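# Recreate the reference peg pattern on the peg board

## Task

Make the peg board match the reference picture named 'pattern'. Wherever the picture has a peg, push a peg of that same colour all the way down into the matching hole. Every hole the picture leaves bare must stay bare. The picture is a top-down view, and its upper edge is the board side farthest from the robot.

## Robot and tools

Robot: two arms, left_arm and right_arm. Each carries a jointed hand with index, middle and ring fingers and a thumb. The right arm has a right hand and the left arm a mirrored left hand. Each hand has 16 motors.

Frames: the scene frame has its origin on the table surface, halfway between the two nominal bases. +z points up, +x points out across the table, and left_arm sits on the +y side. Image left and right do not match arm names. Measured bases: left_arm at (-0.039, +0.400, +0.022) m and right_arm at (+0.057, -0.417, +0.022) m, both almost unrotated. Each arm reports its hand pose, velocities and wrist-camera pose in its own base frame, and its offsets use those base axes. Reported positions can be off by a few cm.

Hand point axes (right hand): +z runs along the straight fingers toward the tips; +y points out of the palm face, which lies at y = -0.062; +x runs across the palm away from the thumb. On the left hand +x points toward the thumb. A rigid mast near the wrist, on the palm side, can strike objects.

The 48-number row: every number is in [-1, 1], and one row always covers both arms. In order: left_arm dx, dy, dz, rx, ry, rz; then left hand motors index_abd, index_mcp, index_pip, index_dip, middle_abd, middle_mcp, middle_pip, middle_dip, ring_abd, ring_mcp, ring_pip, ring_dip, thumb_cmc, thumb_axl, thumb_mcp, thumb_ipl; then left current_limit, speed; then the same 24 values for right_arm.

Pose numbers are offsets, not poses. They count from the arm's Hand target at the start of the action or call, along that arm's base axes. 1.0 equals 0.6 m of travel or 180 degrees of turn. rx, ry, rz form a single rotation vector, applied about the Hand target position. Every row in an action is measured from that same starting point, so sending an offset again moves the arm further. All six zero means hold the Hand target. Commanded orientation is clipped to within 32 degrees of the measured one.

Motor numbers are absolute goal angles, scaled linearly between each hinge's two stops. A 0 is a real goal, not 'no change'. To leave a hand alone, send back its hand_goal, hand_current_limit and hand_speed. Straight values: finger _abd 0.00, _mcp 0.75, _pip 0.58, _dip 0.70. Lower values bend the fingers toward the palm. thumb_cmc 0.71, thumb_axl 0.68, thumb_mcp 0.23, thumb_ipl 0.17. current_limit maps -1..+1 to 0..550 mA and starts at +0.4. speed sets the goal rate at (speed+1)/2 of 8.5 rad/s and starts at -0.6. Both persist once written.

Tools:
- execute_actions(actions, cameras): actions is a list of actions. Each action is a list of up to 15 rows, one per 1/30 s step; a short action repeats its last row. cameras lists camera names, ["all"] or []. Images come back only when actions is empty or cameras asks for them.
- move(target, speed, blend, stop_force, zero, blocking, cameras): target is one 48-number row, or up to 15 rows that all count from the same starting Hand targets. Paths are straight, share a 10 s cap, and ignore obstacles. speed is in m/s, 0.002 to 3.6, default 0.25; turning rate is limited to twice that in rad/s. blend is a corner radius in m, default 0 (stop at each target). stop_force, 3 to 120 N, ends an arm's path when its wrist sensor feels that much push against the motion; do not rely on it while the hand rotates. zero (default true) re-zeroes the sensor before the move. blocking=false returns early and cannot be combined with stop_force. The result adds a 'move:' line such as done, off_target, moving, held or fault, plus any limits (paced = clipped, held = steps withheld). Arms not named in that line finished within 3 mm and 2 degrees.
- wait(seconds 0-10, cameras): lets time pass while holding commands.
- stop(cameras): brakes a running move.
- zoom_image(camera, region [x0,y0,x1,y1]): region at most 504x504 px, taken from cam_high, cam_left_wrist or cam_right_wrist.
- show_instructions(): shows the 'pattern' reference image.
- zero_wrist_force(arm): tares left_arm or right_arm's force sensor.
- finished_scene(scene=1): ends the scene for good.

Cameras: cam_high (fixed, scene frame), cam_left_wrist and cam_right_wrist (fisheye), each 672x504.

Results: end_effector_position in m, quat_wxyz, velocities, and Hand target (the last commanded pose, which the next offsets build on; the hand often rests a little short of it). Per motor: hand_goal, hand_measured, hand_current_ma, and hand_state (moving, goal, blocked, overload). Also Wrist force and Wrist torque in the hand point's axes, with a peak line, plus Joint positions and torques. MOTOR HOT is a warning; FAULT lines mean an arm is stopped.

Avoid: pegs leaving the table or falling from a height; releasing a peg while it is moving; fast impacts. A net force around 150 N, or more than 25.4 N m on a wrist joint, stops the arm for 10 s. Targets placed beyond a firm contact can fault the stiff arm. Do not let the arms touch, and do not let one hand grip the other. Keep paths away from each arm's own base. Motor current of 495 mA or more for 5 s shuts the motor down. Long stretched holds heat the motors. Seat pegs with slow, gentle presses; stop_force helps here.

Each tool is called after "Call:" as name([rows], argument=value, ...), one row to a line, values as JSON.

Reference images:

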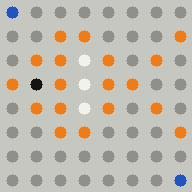

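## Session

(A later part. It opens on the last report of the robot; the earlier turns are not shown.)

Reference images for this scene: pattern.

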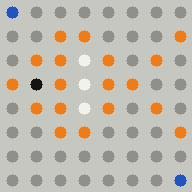

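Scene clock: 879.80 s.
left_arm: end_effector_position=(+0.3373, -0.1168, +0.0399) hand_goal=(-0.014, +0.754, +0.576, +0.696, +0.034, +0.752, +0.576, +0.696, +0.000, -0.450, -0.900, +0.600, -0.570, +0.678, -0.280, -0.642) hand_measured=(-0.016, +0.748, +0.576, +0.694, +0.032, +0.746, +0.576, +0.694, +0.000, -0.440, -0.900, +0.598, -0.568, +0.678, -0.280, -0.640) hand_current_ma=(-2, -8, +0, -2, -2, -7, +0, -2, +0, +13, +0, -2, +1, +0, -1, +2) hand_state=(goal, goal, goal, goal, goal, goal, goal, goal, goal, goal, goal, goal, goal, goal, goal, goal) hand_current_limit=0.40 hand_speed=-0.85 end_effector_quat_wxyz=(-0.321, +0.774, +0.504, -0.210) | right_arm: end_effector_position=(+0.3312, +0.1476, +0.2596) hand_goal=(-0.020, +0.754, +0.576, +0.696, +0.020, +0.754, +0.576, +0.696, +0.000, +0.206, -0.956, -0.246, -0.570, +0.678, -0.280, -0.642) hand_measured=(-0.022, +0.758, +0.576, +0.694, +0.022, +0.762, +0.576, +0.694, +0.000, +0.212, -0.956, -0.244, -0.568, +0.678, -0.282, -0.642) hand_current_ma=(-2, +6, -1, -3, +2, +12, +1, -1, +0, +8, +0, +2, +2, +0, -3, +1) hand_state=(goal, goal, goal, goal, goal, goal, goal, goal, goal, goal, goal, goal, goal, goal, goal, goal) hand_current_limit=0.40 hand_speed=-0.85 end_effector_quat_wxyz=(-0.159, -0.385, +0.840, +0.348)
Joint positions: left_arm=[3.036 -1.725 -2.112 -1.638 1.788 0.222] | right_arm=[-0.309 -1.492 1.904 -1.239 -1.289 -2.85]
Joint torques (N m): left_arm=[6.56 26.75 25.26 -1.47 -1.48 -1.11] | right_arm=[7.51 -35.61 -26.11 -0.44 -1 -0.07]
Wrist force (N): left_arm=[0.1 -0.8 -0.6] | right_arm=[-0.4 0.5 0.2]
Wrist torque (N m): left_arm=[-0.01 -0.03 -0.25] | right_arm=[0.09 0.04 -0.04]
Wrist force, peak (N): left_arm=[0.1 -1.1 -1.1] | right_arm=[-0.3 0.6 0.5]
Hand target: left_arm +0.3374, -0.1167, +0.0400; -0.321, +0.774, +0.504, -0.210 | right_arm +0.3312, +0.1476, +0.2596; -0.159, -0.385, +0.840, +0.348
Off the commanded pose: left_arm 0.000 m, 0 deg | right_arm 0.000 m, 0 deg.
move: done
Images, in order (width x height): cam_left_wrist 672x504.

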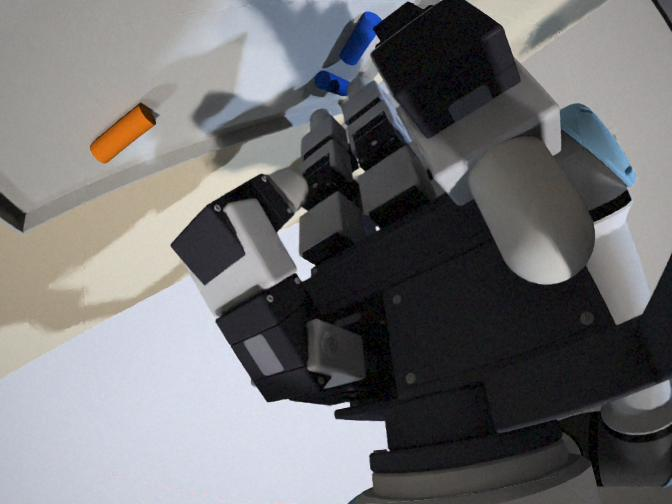

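Call:
move(target=[0.0007,-0.0003,-0.045,0,0,0,-0.015,0.754,0.576,0.696,0.034,0.752,0.576,0.696,0,-0.45,-0.9,0.6,-0.571,0.678,-0.281,-0.643,0.4,-0.85,0,0,0,0,0,0,-0.02,0.754,0.576,0.696,0.02,0.754,0.576,0.696,0,0.205,-0.956,-0.246,-0.571,0.678,-0.281,-0.643,0.4,-0.85], speed=0.025, stop_force=3, cameras=["cam_left_wrist"])

Call:
zoom_image(camera="cam_left_wrist", region=[300, 60, 400, 135])

Scene clock: 883.90 s.
left_arm: end_effector_position=(+0.3377, -0.1169, +0.0178) hand_goal=(-0.014, +0.754, +0.576, +0.696, +0.034, +0.752, +0.576, +0.696, +0.000, -0.450, -0.900, +0.600, -0.570, +0.678, -0.280, -0.642) hand_measured=(-0.016, +0.748, +0.576, +0.696, +0.032, +0.748, +0.576, +0.696, +0.000, -0.440, -0.900, +0.598, -0.568, +0.678, -0.280, -0.640) hand_current_ma=(-1, -6, +0, +0, -1, -5, +0, +0, +0, +13, +0, -2, +1, +0, -1, +2) hand_state=(goal, goal, goal, goal, goal, goal, goal, goal, goal, goal, goal, goal, goal, goal, goal, goal) hand_current_limit=0.40 hand_speed=-0.85 end_effector_quat_wxyz=(-0.321, +0.774, +0.504, -0.210) | right_arm: end_effector_position=(+0.3312, +0.1476, +0.2596) hand_goal=(-0.020, +0.754, +0.576, +0.696, +0.020, +0.754, +0.576, +0.696, +0.000, +0.206, -0.956, -0.246, -0.570, +0.678, -0.280, -0.642) hand_measured=(-0.022, +0.758, +0.576, +0.694, +0.022, +0.762, +0.576, +0.694, +0.000, +0.212, -0.956, -0.244, -0.568, +0.678, -0.282, -0.642) hand_current_ma=(-2, +6, -1, -3, +2, +12, +1, -1, +0, +8, +0, +2, +2, +0, -3, +1) hand_state=(goal, goal, goal, goal, goal, goal, goal, goal, goal, goal, goal, goal, goal, goal, goal, goal) hand_current_limit=0.40 hand_speed=-0.85 end_effector_quat_wxyz=(-0.159, -0.385, +0.840, +0.348)
Joint positions: left_arm=[3.036 -1.767 -2.135 -1.573 1.788 0.222] | right_arm=[-0.309 -1.492 1.904 -1.239 -1.289 -2.85]
Joint torques (N m): left_arm=[-2.68 21.55 24.08 2.53 -1.22 -0.25] | right_arm=[6.82 -35.49 -25.19 -0.5 -1.08 -0.1]
Wrist force (N): left_arm=[0.0 -1.0 -0.5] | right_arm=[-0.3 0.5 0.3]
Wrist torque (N m): left_arm=[-0.04 -0.02 -0.25] | right_arm=[0.08 0.02 -0.03]
Wrist force, peak (N): left_arm=[-0.2 -2.5 -3.8] | right_arm=[-0.7 0.6 0.1]
Hand target: left_arm +0.3377, -0.1169, +0.0178; -0.321, +0.774, +0.504, -0.210 (not the last commanded pose) | right_arm +0.3312, +0.1476, +0.2596; -0.159, -0.385, +0.840, +0.348
Off the commanded pose: left_arm 0.005 m, 0 deg | right_arm 0.000 m, 0 deg.
move: contact (left_arm)
Images, in order (width x height): cam_left_wrist 672x504.

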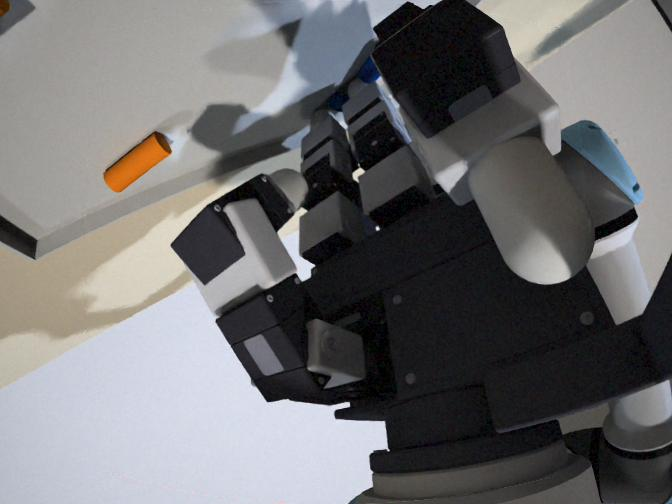

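Scaled by 5.040 from the camera's 672x504 image, which has a finer 960x720 frame.

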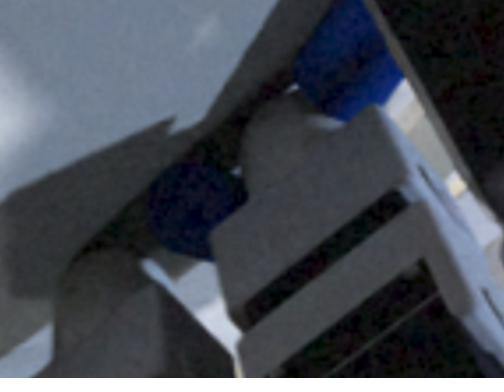

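Call:
move([
  [0,0,0,0,0,0,-0.08,0.754,0.576,0.696,0.08,0.752,0.576,0.696,0,-0.45,-0.9,0.6,-0.571,0.678,-0.281,-0.643,0.4,-0.92,0,0,0,0,0,0,-0.02,0.754,0.576,0.696,0.02,0.754,0.576,0.696,0,0.205,-0.956,-0.246,-0.571,0.678,-0.281,-0.643,0.4,-0.85],
  [0,0,0,0,0,0,-0.18,0.754,0.576,0.696,0.18,0.752,0.576,0.696,0,-0.45,-0.9,0.6,-0.571,0.678,-0.281,-0.643,0.4,-0.8,0,0,0,0,0,0,-0.02,0.754,0.576,0.696,0.02,0.754,0.576,0.696,0,0.205,-0.956,-0.246,-0.571,0.678,-0.281,-0.643,0.4,-0.85],
  [0,0,0.28,0,0,0,-0.18,0.754,0.576,0.696,0.18,0.752,0.576,0.696,0,-0.45,-0.9,0.6,-0.571,0.678,-0.281,-0.643,0.4,-0.8,0,0,0,0,0,0,-0.02,0.754,0.576,0.696,0.02,0.754,0.576,0.696,0,0.205,-0.956,-0.246,-0.571,0.678,-0.281,-0.643,0.4,-0.85],
  [0.1947,-0.1947,0.34,-0.5460,-0.1325,-0.4466,-0.18,0.754,0.576,0.696,0.18,0.752,0.576,0.696,0,-0.45,-0.9,0.6,-0.571,0.678,-0.281,-0.643,0.4,-0.8,0,0,0,0,0,0,-0.02,0.754,0.576,0.696,0.02,0.754,0.576,0.696,0,0.205,-0.956,-0.246,-0.571,0.678,-0.281,-0.643,0.4,-0.85],
  [0.1947,-0.1947,0.2337,-0.5460,-0.1325,-0.4466,-0.18,0.754,0.576,0.696,0.18,0.752,0.576,0.696,0,-0.45,-0.9,0.6,-0.571,0.678,-0.281,-0.643,0.4,-0.8,0,0,0,0,0,0,-0.02,0.754,0.576,0.696,0.02,0.754,0.576,0.696,0,0.205,-0.956,-0.246,-0.571,0.678,-0.281,-0.643,0.4,-0.85],
], speed=[0.25,0.25,0.3,0.5,0.15], blend=[0,0,0.03,0.01,0], cameras=["cam_left_wrist"])

Call:
zoom_image(camera="cam_left_wrist", region=[290, 40, 410, 130])

Scene clock: 889.83 s.
left_arm: end_effector_position=(+0.4545, -0.2337, +0.1581) hand_goal=(-0.180, +0.754, +0.576, +0.696, +0.180, +0.752, +0.576, +0.696, +0.000, -0.450, -0.900, +0.600, -0.570, +0.678, -0.280, -0.642) hand_measured=(-0.064, +0.756, +0.574, +0.694, +0.066, +0.758, +0.576, +0.694, +0.000, -0.440, -0.900, +0.598, -0.568, +0.678, -0.282, -0.640) hand_current_ma=(+316, +2, -1, -1, -308, +6, +0, -1, +0, +13, +0, -2, +1, +0, -1, +2) hand_state=(blocked, goal, goal, goal, blocked, goal, goal, goal, goal, goal, goal, goal, goal, goal, goal, goal) hand_current_limit=0.40 hand_speed=-0.80 end_effector_quat_wxyz=(+0.360, +0.871, -0.309, -0.127) | right_arm: end_effector_position=(+0.3312, +0.1476, +0.2596) hand_goal=(-0.020, +0.754, +0.576, +0.696, +0.020, +0.754, +0.576, +0.696, +0.000, +0.206, -0.956, -0.246, -0.570, +0.678, -0.280, -0.642) hand_measured=(-0.022, +0.758, +0.576, +0.694, +0.022, +0.762, +0.576, +0.694, +0.000, +0.212, -0.956, -0.244, -0.568, +0.678, -0.282, -0.642) hand_current_ma=(-2, +6, -1, -3, +2, +12, +1, -1, +0, +8, +0, +2, +2, +0, -3, +1) hand_state=(goal, goal, goal, goal, goal, goal, goal, goal, goal, goal, goal, goal, goal, goal, goal, goal) hand_current_limit=0.40 hand_speed=-0.85 end_effector_quat_wxyz=(-0.159, -0.385, +0.840, +0.348)
Joint positions: left_arm=[3.293 -1.976 -1.803 -1.569 1.075 2.57] | right_arm=[-0.309 -1.492 1.904 -1.239 -1.289 -2.85]
Joint torques (N m): left_arm=[-0.14 34.09 21.37 2.3 -2.83 -1.3] | right_arm=[6.74 -35.39 -25.39 -0.57 -0.9 0.04]
Wrist force (N): left_arm=[0.2 0.2 -1.0] | right_arm=[-0.3 0.4 0.3]
Wrist torque (N m): left_arm=[0.19 -0.11 0.34] | right_arm=[0.07 0.03 -0.04]
Wrist force, peak (N): left_arm=[1.0 1.6 -2.3] | right_arm=[-0.5 0.3 0.6]
Hand target: left_arm +0.4545, -0.2337, +0.1580; +0.360, +0.871, -0.309, -0.127 | right_arm +0.3312, +0.1476, +0.2596; -0.159, -0.385, +0.840, +0.348
Off the commanded pose: left_arm 0.000 m, 0 deg | right_arm 0.000 m, 0 deg.
move: done
Images, in order (width x height): cam_left_wrist 672x504.

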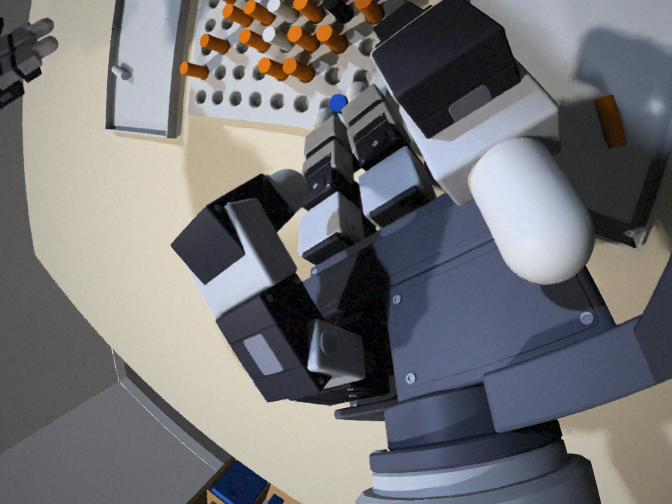

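Scaled by 4.200 from the camera's 672x504 image, which has a finer 960x720 frame.

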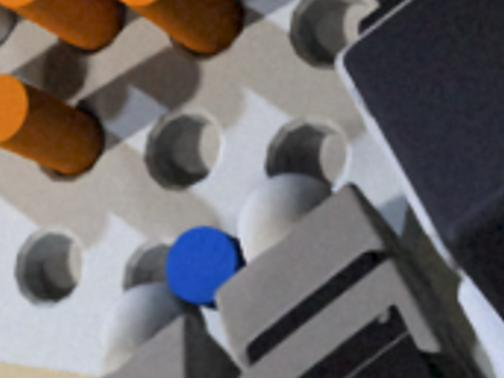

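Call:
move(target=[0,0,-0.04,0,0,0,-0.18,0.754,0.576,0.696,0.18,0.752,0.576,0.696,0,-0.45,-0.9,0.6,-0.571,0.678,-0.281,-0.643,0.4,-0.8,0,0,0,0,0,0,-0.02,0.754,0.576,0.696,0.02,0.754,0.576,0.696,0,0.205,-0.956,-0.246,-0.571,0.678,-0.281,-0.643,0.4,-0.85], speed=0.02, stop_force=3, cameras=["cam_left_wrist"])

Call:
zoom_image(camera="cam_left_wrist", region=[290, 40, 410, 130])

Scene clock: 891.70 s.
left_arm: end_effector_position=(+0.4545, -0.2337, +0.1490) hand_goal=(-0.180, +0.754, +0.576, +0.696, +0.180, +0.752, +0.576, +0.696, +0.000, -0.450, -0.900, +0.600, -0.570, +0.678, -0.280, -0.642) hand_measured=(-0.064, +0.752, +0.570, +0.692, +0.066, +0.752, +0.570, +0.694, +0.000, -0.440, -0.900, +0.598, -0.568, +0.678, -0.282, -0.640) hand_current_ma=(+316, -1, -6, -3, -308, +0, -5, -2, +0, +13, +0, -2, +1, +0, -2, +2) hand_state=(blocked, goal, goal, goal, blocked, goal, goal, goal, goal, goal, goal, goal, goal, goal, goal, goal) hand_current_limit=0.40 hand_speed=-0.80 end_effector_quat_wxyz=(+0.360, +0.871, -0.309, -0.127) | right_arm: end_effector_position=(+0.3312, +0.1476, +0.2596) hand_goal=(-0.020, +0.754, +0.576, +0.696, +0.020, +0.754, +0.576, +0.696, +0.000, +0.206, -0.956, -0.246, -0.570, +0.678, -0.280, -0.642) hand_measured=(-0.022, +0.758, +0.576, +0.694, +0.022, +0.762, +0.576, +0.694, +0.000, +0.212, -0.956, -0.244, -0.568, +0.678, -0.282, -0.642) hand_current_ma=(-2, +6, -1, -3, +2, +12, +1, -1, +0, +8, +0, +2, +2, +0, -3, +1) hand_state=(goal, goal, goal, goal, goal, goal, goal, goal, goal, goal, goal, goal, goal, goal, goal, goal) hand_current_limit=0.40 hand_speed=-0.85 end_effector_quat_wxyz=(-0.159, -0.385, +0.840, +0.348)
Joint positions: left_arm=[3.293 -1.989 -1.811 -1.547 1.075 2.57] | right_arm=[-0.309 -1.492 1.904 -1.239 -1.289 -2.85]
Joint torques (N m): left_arm=[-6.44 44.26 26.11 2.83 -2.49 -0.72] | right_arm=[6.19 -35.57 -26.1 -0.38 -0.98 -0.08]
Wrist force (N): left_arm=[0.4 0.9 -1.8] | right_arm=[-0.4 0.3 0.3]
Wrist torque (N m): left_arm=[0.23 -0.15 0.35] | right_arm=[0.05 0.04 -0.05]
Wrist force, peak (N): left_arm=[0.2 2.3 -4.5] | right_arm=[-0.5 0.6 0.3]
Hand target: left_arm +0.4545, -0.2337, +0.1490; +0.360, +0.871, -0.309, -0.127 (not the last commanded pose) | right_arm +0.3312, +0.1476, +0.2596; -0.159, -0.385, +0.840, +0.348
Off the commanded pose: left_arm 0.015 m, 0 deg | right_arm 0.000 m, 0 deg.
move: contact (left_arm)
Images, in order (width x height): cam_left_wrist 672x504.

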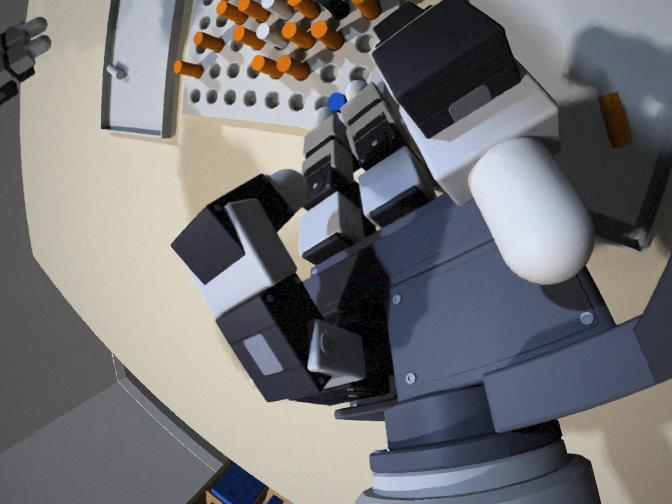

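Scaled by 4.200 from the camera's 672x504 image, which has a finer 960x720 frame.

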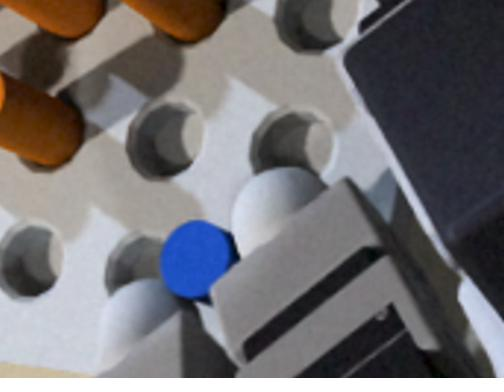

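Call:
move(target=[0,0,-0.02,0,0,0,-0.18,0.754,0.576,0.696,0.18,0.752,0.576,0.696,0,-0.45,-0.9,0.6,-0.571,0.678,-0.281,-0.643,0.4,-0.8,0,0,0,0,0,0,-0.02,0.754,0.576,0.696,0.02,0.754,0.576,0.696,0,0.205,-0.956,-0.246,-0.571,0.678,-0.281,-0.643,0.4,-0.85], speed=0.015, stop_force=4)

Scene clock: 893.43 s.
left_arm: end_effector_position=(+0.4546, -0.2337, +0.1461) hand_goal=(-0.180, +0.754, +0.576, +0.696, +0.180, +0.752, +0.576, +0.696, +0.000, -0.450, -0.900, +0.600, -0.570, +0.678, -0.280, -0.642) hand_measured=(-0.064, +0.736, +0.564, +0.688, +0.066, +0.734, +0.560, +0.690, +0.000, -0.440, -0.900, +0.598, -0.568, +0.678, -0.282, -0.640) hand_current_ma=(+316, -28, -18, -9, -308, -31, -23, -7, +0, +13, +0, -2, +1, +0, -2, +2) hand_state=(blocked, goal, goal, goal, blocked, goal, goal, goal, goal, goal, goal, goal, goal, goal, goal, goal) hand_current_limit=0.40 hand_speed=-0.80 end_effector_quat_wxyz=(+0.360, +0.871, -0.309, -0.127) | right_arm: end_effector_position=(+0.3312, +0.1476, +0.2596) hand_goal=(-0.020, +0.754, +0.576, +0.696, +0.020, +0.754, +0.576, +0.696, +0.000, +0.206, -0.956, -0.246, -0.570, +0.678, -0.280, -0.642) hand_measured=(-0.022, +0.758, +0.576, +0.694, +0.022, +0.762, +0.576, +0.694, +0.000, +0.212, -0.956, -0.244, -0.568, +0.678, -0.282, -0.642) hand_current_ma=(-2, +6, -1, -3, +2, +12, +1, -1, +0, +8, +0, +2, +2, +0, -3, +1) hand_state=(goal, goal, goal, goal, goal, goal, goal, goal, goal, goal, goal, goal, goal, goal, goal, goal) hand_current_limit=0.40 hand_speed=-0.85 end_effector_quat_wxyz=(-0.159, -0.385, +0.840, +0.348)
Joint positions: left_arm=[3.293 -1.994 -1.814 -1.54 1.075 2.57] | right_arm=[-0.309 -1.492 1.904 -1.239 -1.289 -2.85]
Joint torques (N m): left_arm=[-6.14 43.48 26.11 1.52 -2.32 -0.61] | right_arm=[6.47 -35.08 -26.81 -0.58 -0.79 -0.01]
Wrist force (N): left_arm=[0.6 2.0 -3.0] | right_arm=[-0.5 0.2 0.1]
Wrist torque (N m): left_arm=[0.24 -0.17 0.35] | right_arm=[0.06 0.06 -0.06]
Wrist force, peak (N): left_arm=[0.4 3.5 -5.7] | right_arm=[-0.6 0.4 0.5]
Hand target: left_arm +0.4546, -0.2337, +0.1461; +0.360, +0.871, -0.309, -0.127 (not the last commanded pose) | right_arm +0.3312, +0.1476, +0.2596; -0.159, -0.385, +0.840, +0.348
Off the commanded pose: left_arm 0.009 m, 0 deg | right_arm 0.000 m, 0 deg.
move: contact (left_arm)

Call:
move([
  [0,0,0.005,0,0,0,-0.02,0.754,0.576,0.696,0.02,0.752,0.576,0.696,0,-0.45,-0.9,0.6,-0.571,0.678,-0.281,-0.643,0.4,-0.85,0,0,0,0,0,0,-0.02,0.754,0.576,0.696,0.02,0.754,0.576,0.696,0,0.205,-0.956,-0.246,-0.571,0.678,-0.281,-0.643,0.4,-0.85],
  [0,0,0.1398,0,0,0,-0.02,0.754,0.576,0.696,0.02,0.752,0.576,0.696,0,-0.45,-0.9,0.6,-0.571,0.678,-0.281,-0.643,0.4,-0.85,0,0,0,0,0,0,-0.02,0.754,0.576,0.696,0.02,0.754,0.576,0.696,0,0.205,-0.956,-0.246,-0.571,0.678,-0.281,-0.643,0.4,-0.85],
  [-0.09,0.3,0.17,0,0,0,-0.02,0.754,0.576,0.696,0.02,0.752,0.576,0.696,0,-0.45,-0.9,0.6,-0.571,0.678,-0.281,-0.643,0.4,-0.85,0,0,0,0,0,0,-0.02,0.754,0.576,0.696,0.02,0.754,0.576,0.696,0,0.205,-0.956,-0.246,-0.571,0.678,-0.281,-0.643,0.4,-0.85],
], speed=[0.03,0.2,0.4], blend=[0,0.02,0], cameras=["all"])

Call:
zoom_image(camera="cam_right_wrist", region=[320, 0, 520, 150])

Call:
zoom_image(camera="cam_high", region=[240, 180, 460, 345])

Scene clock: 896.50 s.
left_arm: end_effector_position=(+0.4006, -0.0538, +0.2481) hand_goal=(-0.020, +0.754, +0.576, +0.696, +0.020, +0.752, +0.576, +0.696, +0.000, -0.450, -0.900, +0.600, -0.570, +0.678, -0.280, -0.642) hand_measured=(-0.022, +0.758, +0.576, +0.694, +0.022, +0.756, +0.576, +0.694, +0.000, -0.440, -0.900, +0.598, -0.568, +0.678, -0.282, -0.640) hand_current_ma=(-1, +4, +0, -2, +1, +4, +0, -2, +0, +12, +0, -2, +1, +0, -2, +2) hand_state=(goal, goal, goal, goal, goal, goal, goal, goal, goal, goal, goal, goal, goal, goal, goal, goal) hand_current_limit=0.40 hand_speed=-0.85 end_effector_quat_wxyz=(+0.360, +0.871, -0.309, -0.127) | right_arm: end_effector_position=(+0.3312, +0.1476, +0.2596) hand_goal=(-0.020, +0.754, +0.576, +0.696, +0.020, +0.754, +0.576, +0.696, +0.000, +0.206, -0.956, -0.246, -0.570, +0.678, -0.280, -0.642) hand_measured=(-0.022, +0.758, +0.576, +0.694, +0.022, +0.762, +0.576, +0.694, +0.000, +0.212, -0.956, -0.244, -0.568, +0.678, -0.282, -0.642) hand_current_ma=(-2, +6, -1, -3, +2, +12, +1, -1, +0, +8, +0, +2, +2, +0, -3, +1) hand_state=(goal, goal, goal, goal, goal, goal, goal, goal, goal, goal, goal, goal, goal, goal, goal, goal) hand_current_limit=0.40 hand_speed=-0.85 end_effector_quat_wxyz=(-0.159, -0.385, +0.840, +0.348)
Joint positions: left_arm=[3.641 -1.787 -1.773 -1.897 1.298 2.859] | right_arm=[-0.309 -1.492 1.904 -1.239 -1.289 -2.85]
Joint torques (N m): left_arm=[7.4 19.05 14.08 1.31 0.11 1.28] | right_arm=[6.57 -34.77 -26.11 -0.56 -0.92 -0.07]
Wrist force (N): left_arm=[0.5 0.6 -1.0] | right_arm=[-0.3 0.2 0.2]
Wrist torque (N m): left_arm=[0.24 -0.12 0.34] | right_arm=[0.06 0.03 -0.05]
Wrist force, peak (N): left_arm=[0.5 2.2 -3.0] | right_arm=[-0.6 0.5 0.4]
Hand target: left_arm +0.4006, -0.0537, +0.2481; +0.360, +0.871, -0.309, -0.127 | right_arm +0.3312, +0.1476, +0.2596; -0.159, -0.385, +0.840, +0.348
Off the commanded pose: left_arm 0.000 m, 0 deg | right_arm 0.000 m, 0 deg.
move: done

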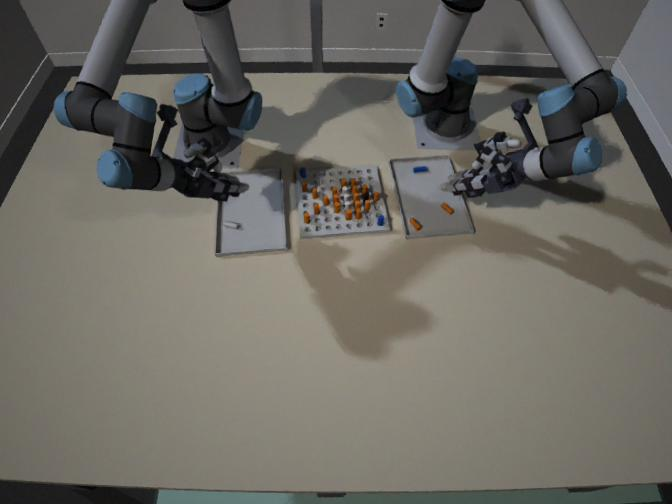

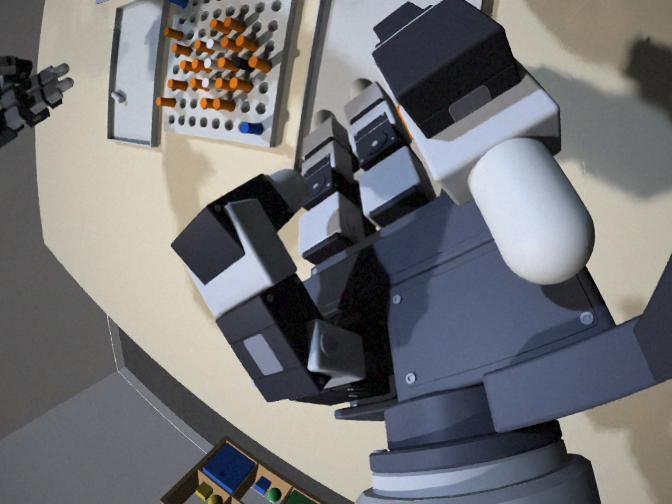

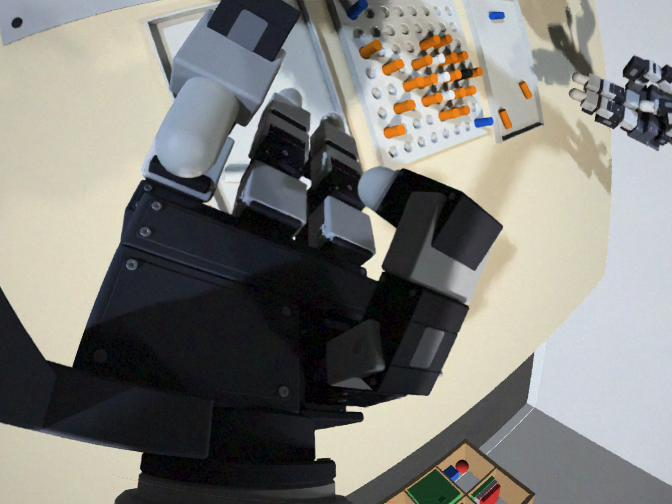

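Scaled by 2.520 from the camera's 672x504 image, which has a finer 960x720 frame.

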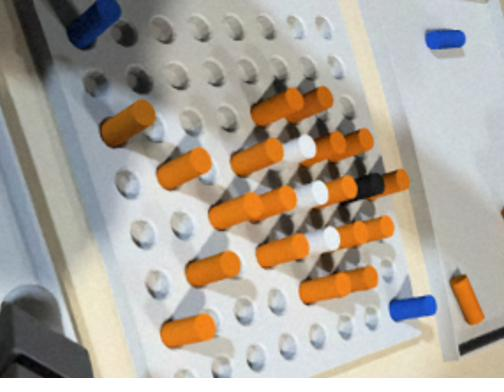

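Scaled by 2.291 from the camera's 672x504 image, which has a finer 960x720 frame.

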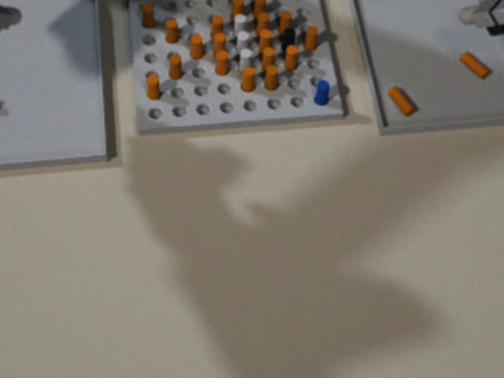

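Call:
zoom_image(camera="cam_high", region=[292, 160, 392, 240])

Call:
zoom_image(camera="cam_right_wrist", region=[400, 70, 520, 160])

Call:
zoom_image(camera="cam_left_wrist", region=[150, 0, 300, 150])

Scaled by 5.040 from the camera's 672x504 image, which has a finer 960x720 frame.

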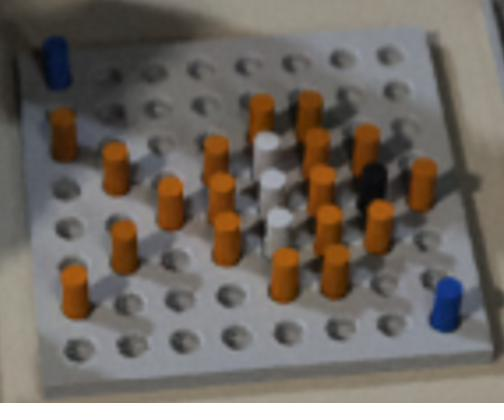

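Scaled by 4.200 from the camera's 672x504 image, which has a finer 960x720 frame.

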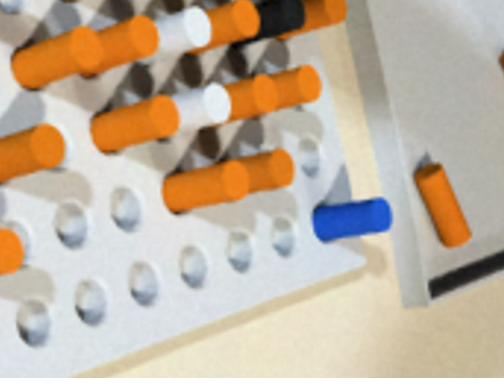

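Scaled by 3.360 from the camera's 672x504 image, which has a finer 960x720 frame.

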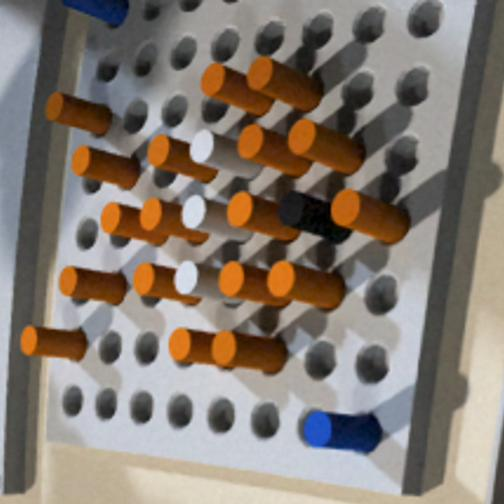

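Call:
move(target=[0.0847,-0.2503,-0.1052,0,0,0,-0.02,0.754,0.576,0.696,0.02,0.752,0.576,0.696,0,-0.45,-0.9,0.6,-0.571,0.678,-0.281,-0.643,0.4,-0.85,0,0,0,0,0,0,-0.02,0.754,0.576,0.696,0.02,0.754,0.576,0.696,0,0.205,-0.956,-0.246,-0.571,0.678,-0.281,-0.643,0.4,-0.85], speed=0.3, cameras=["cam_left_wrist"])

Call:
zoom_image(camera="cam_left_wrist", region=[290, 30, 390, 105])

Call:
move(target=[-0.0392,-0.1047,0,0,0,0,-0.02,0.754,0.576,0.696,0.02,0.752,0.576,0.696,0,-0.45,-0.9,0.6,-0.571,0.678,-0.281,-0.643,0.4,-0.85,0,0,0,0,0,0,-0.02,0.754,0.576,0.696,0.02,0.754,0.576,0.696,0,0.205,-0.956,-0.246,-0.571,0.678,-0.281,-0.643,0.4,-0.85], speed=0.3, cameras=["cam_left_wrist"])

Call:
zoom_image(camera="cam_left_wrist", region=[290, 30, 390, 105])

Scene clock: 900.00 s.
left_arm: end_effector_position=(+0.4514, -0.2038, +0.1850) hand_goal=(-0.020, +0.754, +0.576, +0.696, +0.020, +0.752, +0.576, +0.696, +0.000, -0.450, -0.900, +0.600, -0.570, +0.678, -0.280, -0.642) hand_measured=(-0.022, +0.758, +0.576, +0.694, +0.022, +0.756, +0.576, +0.694, +0.000, -0.440, -0.900, +0.598, -0.568, +0.678, -0.282, -0.640) hand_current_ma=(-1, +4, +0, -2, +1, +4, +0, -2, +0, +12, +0, -2, +1, +0, -2, +2) hand_state=(goal, goal, goal, goal, goal, goal, goal, goal, goal, goal, goal, goal, goal, goal, goal, goal) hand_current_limit=0.40 hand_speed=-0.85 end_effector_quat_wxyz=(+0.360, +0.871, -0.309, -0.127) | right_arm: end_effector_position=(+0.3312, +0.1476, +0.2596) hand_goal=(-0.020, +0.754, +0.576, +0.696, +0.020, +0.754, +0.576, +0.696, +0.000, +0.206, -0.956, -0.246, -0.570, +0.678, -0.280, -0.642) hand_measured=(-0.022, +0.758, +0.576, +0.694, +0.022, +0.762, +0.576, +0.694, +0.000, +0.212, -0.956, -0.244, -0.568, +0.678, -0.282, -0.642) hand_current_ma=(-2, +6, -1, -3, +2, +12, +1, -1, +0, +8, +0, +2, +2, +0, -3, +1) hand_state=(goal, goal, goal, goal, goal, goal, goal, goal, goal, goal, goal, goal, goal, goal, goal, goal) hand_current_limit=0.40 hand_speed=-0.85 end_effector_quat_wxyz=(-0.159, -0.385, +0.840, +0.348)
Joint positions: left_arm=[3.347 -1.93 -1.783 -1.657 1.107 2.618] | right_arm=[-0.309 -1.492 1.904 -1.239 -1.289 -2.85]
Joint torques (N m): left_arm=[-6.93 32.23 12.84 1.2 0 -0.84] | right_arm=[6.99 -35.28 -26.53 -0.55 -0.9 -0.05]
Wrist force (N): left_arm=[0.4 0.0 -1.5] | right_arm=[-0.2 0.4 0.3]
Wrist torque (N m): left_arm=[0.21 -0.12 0.31] | right_arm=[0.08 0.01 -0.03]
Wrist force, peak (N): left_arm=[-1.4 0.4 -2.8] | right_arm=[-0.7 0.4 0.1]
Hand target: left_arm +0.4514, -0.2039, +0.1849; +0.360, +0.871, -0.309, -0.127 | right_arm +0.3312, +0.1476, +0.2596; -0.159, -0.385, +0.840, +0.348
Off the commanded pose: left_arm 0.000 m, 0 deg | right_arm 0.000 m, 0 deg.
move: done
Images, in order (width x height): cam_left_wrist 672x504.

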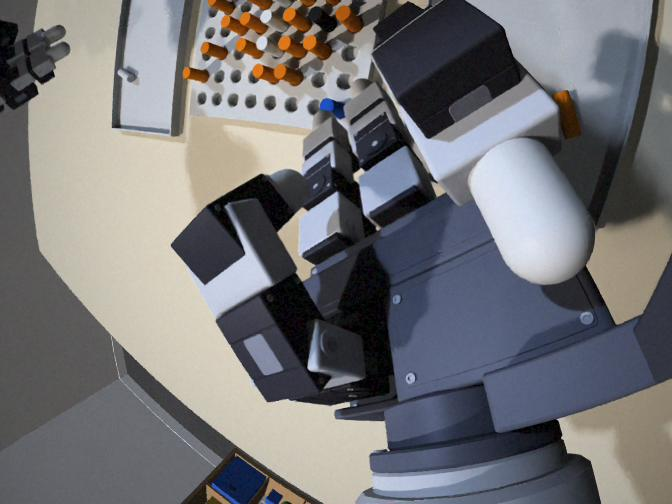

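Scaled by 5.040 from the camera's 672x504 image, which has a finer 960x720 frame.

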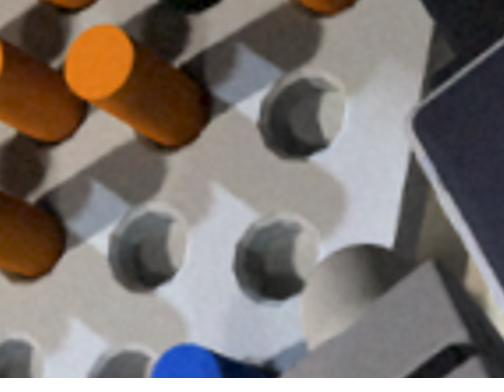

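Scene clock: 900.83 s.
left_arm: end_effector_position=(+0.4278, -0.2667, +0.1850) hand_goal=(-0.020, +0.754, +0.576, +0.696, +0.020, +0.752, +0.576, +0.696, +0.000, -0.450, -0.900, +0.600, -0.570, +0.678, -0.280, -0.642) hand_measured=(-0.022, +0.758, +0.576, +0.694, +0.022, +0.756, +0.576, +0.694, +0.000, -0.440, -0.900, +0.598, -0.568, +0.678, -0.282, -0.640) hand_current_ma=(-1, +4, +0, -2, +1, +4, +0, -2, +0, +12, +0, -2, +1, +0, -2, +2) hand_state=(goal, goal, goal, goal, goal, goal, goal, goal, goal, goal, goal, goal, goal, goal, goal, goal) hand_current_limit=0.40 hand_speed=-0.85 end_effector_quat_wxyz=(+0.360, +0.871, -0.309, -0.127) | right_arm: end_effector_position=(+0.3312, +0.1476, +0.2596) hand_goal=(-0.020, +0.754, +0.576, +0.696, +0.020, +0.754, +0.576, +0.696, +0.000, +0.206, -0.956, -0.246, -0.570, +0.678, -0.280, -0.642) hand_measured=(-0.022, +0.758, +0.576, +0.694, +0.022, +0.762, +0.576, +0.694, +0.000, +0.212, -0.956, -0.244, -0.568, +0.678, -0.282, -0.642) hand_current_ma=(-2, +6, -1, -3, +2, +12, +1, -1, +0, +8, +0, +2, +2, +0, -3, +1) hand_state=(goal, goal, goal, goal, goal, goal, goal, goal, goal, goal, goal, goal, goal, goal, goal, goal) hand_current_limit=0.40 hand_speed=-0.85 end_effector_quat_wxyz=(-0.159, -0.385, +0.840, +0.348)
Joint positions: left_arm=[3.24 -1.891 -1.849 -1.582 1.044 2.521] | right_arm=[-0.309 -1.492 1.904 -1.239 -1.289 -2.85]
Joint torques (N m): left_arm=[-0.64 22.83 26.66 -0.71 1.45 0.62] | right_arm=[6.26 -35.23 -25.76 -0.45 -0.83 0.03]
Wrist force (N): left_arm=[0.6 0.3 -1.5] | right_arm=[-0.3 0.4 0.4]
Wrist torque (N m): left_arm=[0.23 -0.15 0.31] | right_arm=[0.06 0.02 -0.03]
Wrist force, peak (N): left_arm=[0.2 -0.9 -2.2] | right_arm=[-0.4 0.5 0.4]
Hand target: left_arm +0.4279, -0.2667, +0.1849; +0.360, +0.871, -0.309, -0.127 | right_arm +0.3312, +0.1476, +0.2596; -0.159, -0.385, +0.840, +0.348
Off the commanded pose: left_arm 0.000 m, 0 deg | right_arm 0.000 m, 0 deg.
move: done
Images, in order (width x height): cam_left_wrist 672x504.

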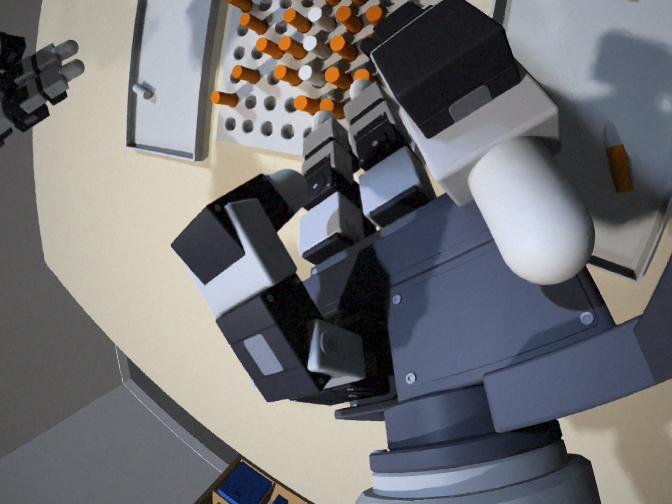

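Scaled by 5.040 from the camera's 672x504 image, which has a finer 960x720 frame.

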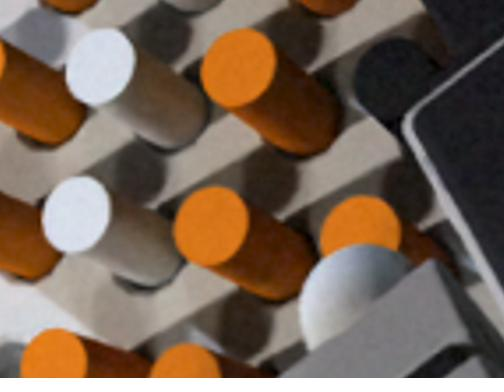

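Call:
move(target=[0,0,0.11,0,0,0,-0.02,0.754,0.576,0.696,0.02,0.752,0.576,0.696,0,-0.45,-0.9,0.6,-0.571,0.678,-0.281,-0.643,0.4,-0.85,0,0,0,0,0,0,-0.02,0.754,0.576,0.696,0.02,0.754,0.576,0.696,0,0.205,-0.956,-0.246,-0.571,0.678,-0.281,-0.643,0.4,-0.85], speed=0.2)

Call:
finished_scene()

Scene clock: 902.20 s.
left_arm: end_effector_position=(+0.4279, -0.2667, +0.2509) hand_goal=(-0.020, +0.754, +0.576, +0.696, +0.020, +0.752, +0.576, +0.696, +0.000, -0.450, -0.900, +0.600, -0.570, +0.678, -0.280, -0.642) hand_measured=(-0.022, +0.758, +0.576, +0.694, +0.022, +0.756, +0.576, +0.694, +0.000, -0.440, -0.900, +0.598, -0.568, +0.678, -0.282, -0.640) hand_current_ma=(-1, +4, +0, -2, +1, +4, +0, -2, +0, +12, +0, -2, +1, +0, -2, +2) hand_state=(goal, goal, goal, goal, goal, goal, goal, goal, goal, goal, goal, goal, goal, goal, goal, goal) hand_current_limit=0.40 hand_speed=-0.85 end_effector_quat_wxyz=(+0.360, +0.871, -0.309, -0.127) | right_arm: end_effector_position=(+0.3312, +0.1476, +0.2596) hand_goal=(-0.020, +0.754, +0.576, +0.696, +0.020, +0.754, +0.576, +0.696, +0.000, +0.206, -0.956, -0.246, -0.570, +0.678, -0.280, -0.642) hand_measured=(-0.022, +0.758, +0.576, +0.694, +0.022, +0.762, +0.576, +0.694, +0.000, +0.212, -0.956, -0.244, -0.568, +0.678, -0.282, -0.642) hand_current_ma=(-2, +6, -1, -3, +2, +12, +1, -1, +0, +8, +0, +2, +2, +0, -3, +1) hand_state=(goal, goal, goal, goal, goal, goal, goal, goal, goal, goal, goal, goal, goal, goal, goal, goal) hand_current_limit=0.40 hand_speed=-0.85 end_effector_quat_wxyz=(-0.159, -0.385, +0.840, +0.348)
Joint positions: left_arm=[3.24 -1.813 -1.762 -1.748 1.044 2.52] | right_arm=[-0.309 -1.492 1.904 -1.239 -1.289 -2.85]
Joint torques (N m): left_arm=[6.57 28.28 19.99 0.12 1.56 1.21] | right_arm=[7.67 -35 -25.37 -0.51 -0.97 -0.07]
Wrist force (N): left_arm=[0.5 0.5 -1.2] | right_arm=[-0.4 0.3 0.3]
Wrist torque (N m): left_arm=[0.24 -0.15 0.31] | right_arm=[0.07 0.04 -0.05]
Wrist force, peak (N): left_arm=[0.7 1.7 -2.5] | right_arm=[-0.5 0.5 0.2]
Hand target: left_arm +0.4279, -0.2667, +0.2509; +0.360, +0.871, -0.309, -0.127 | right_arm +0.3312, +0.1476, +0.2596; -0.159, -0.385, +0.840, +0.348
Off the commanded pose: left_arm 0.000 m, 0 deg | right_arm 0.000 m, 0 deg.
move: done

The scene is finished: the task was done.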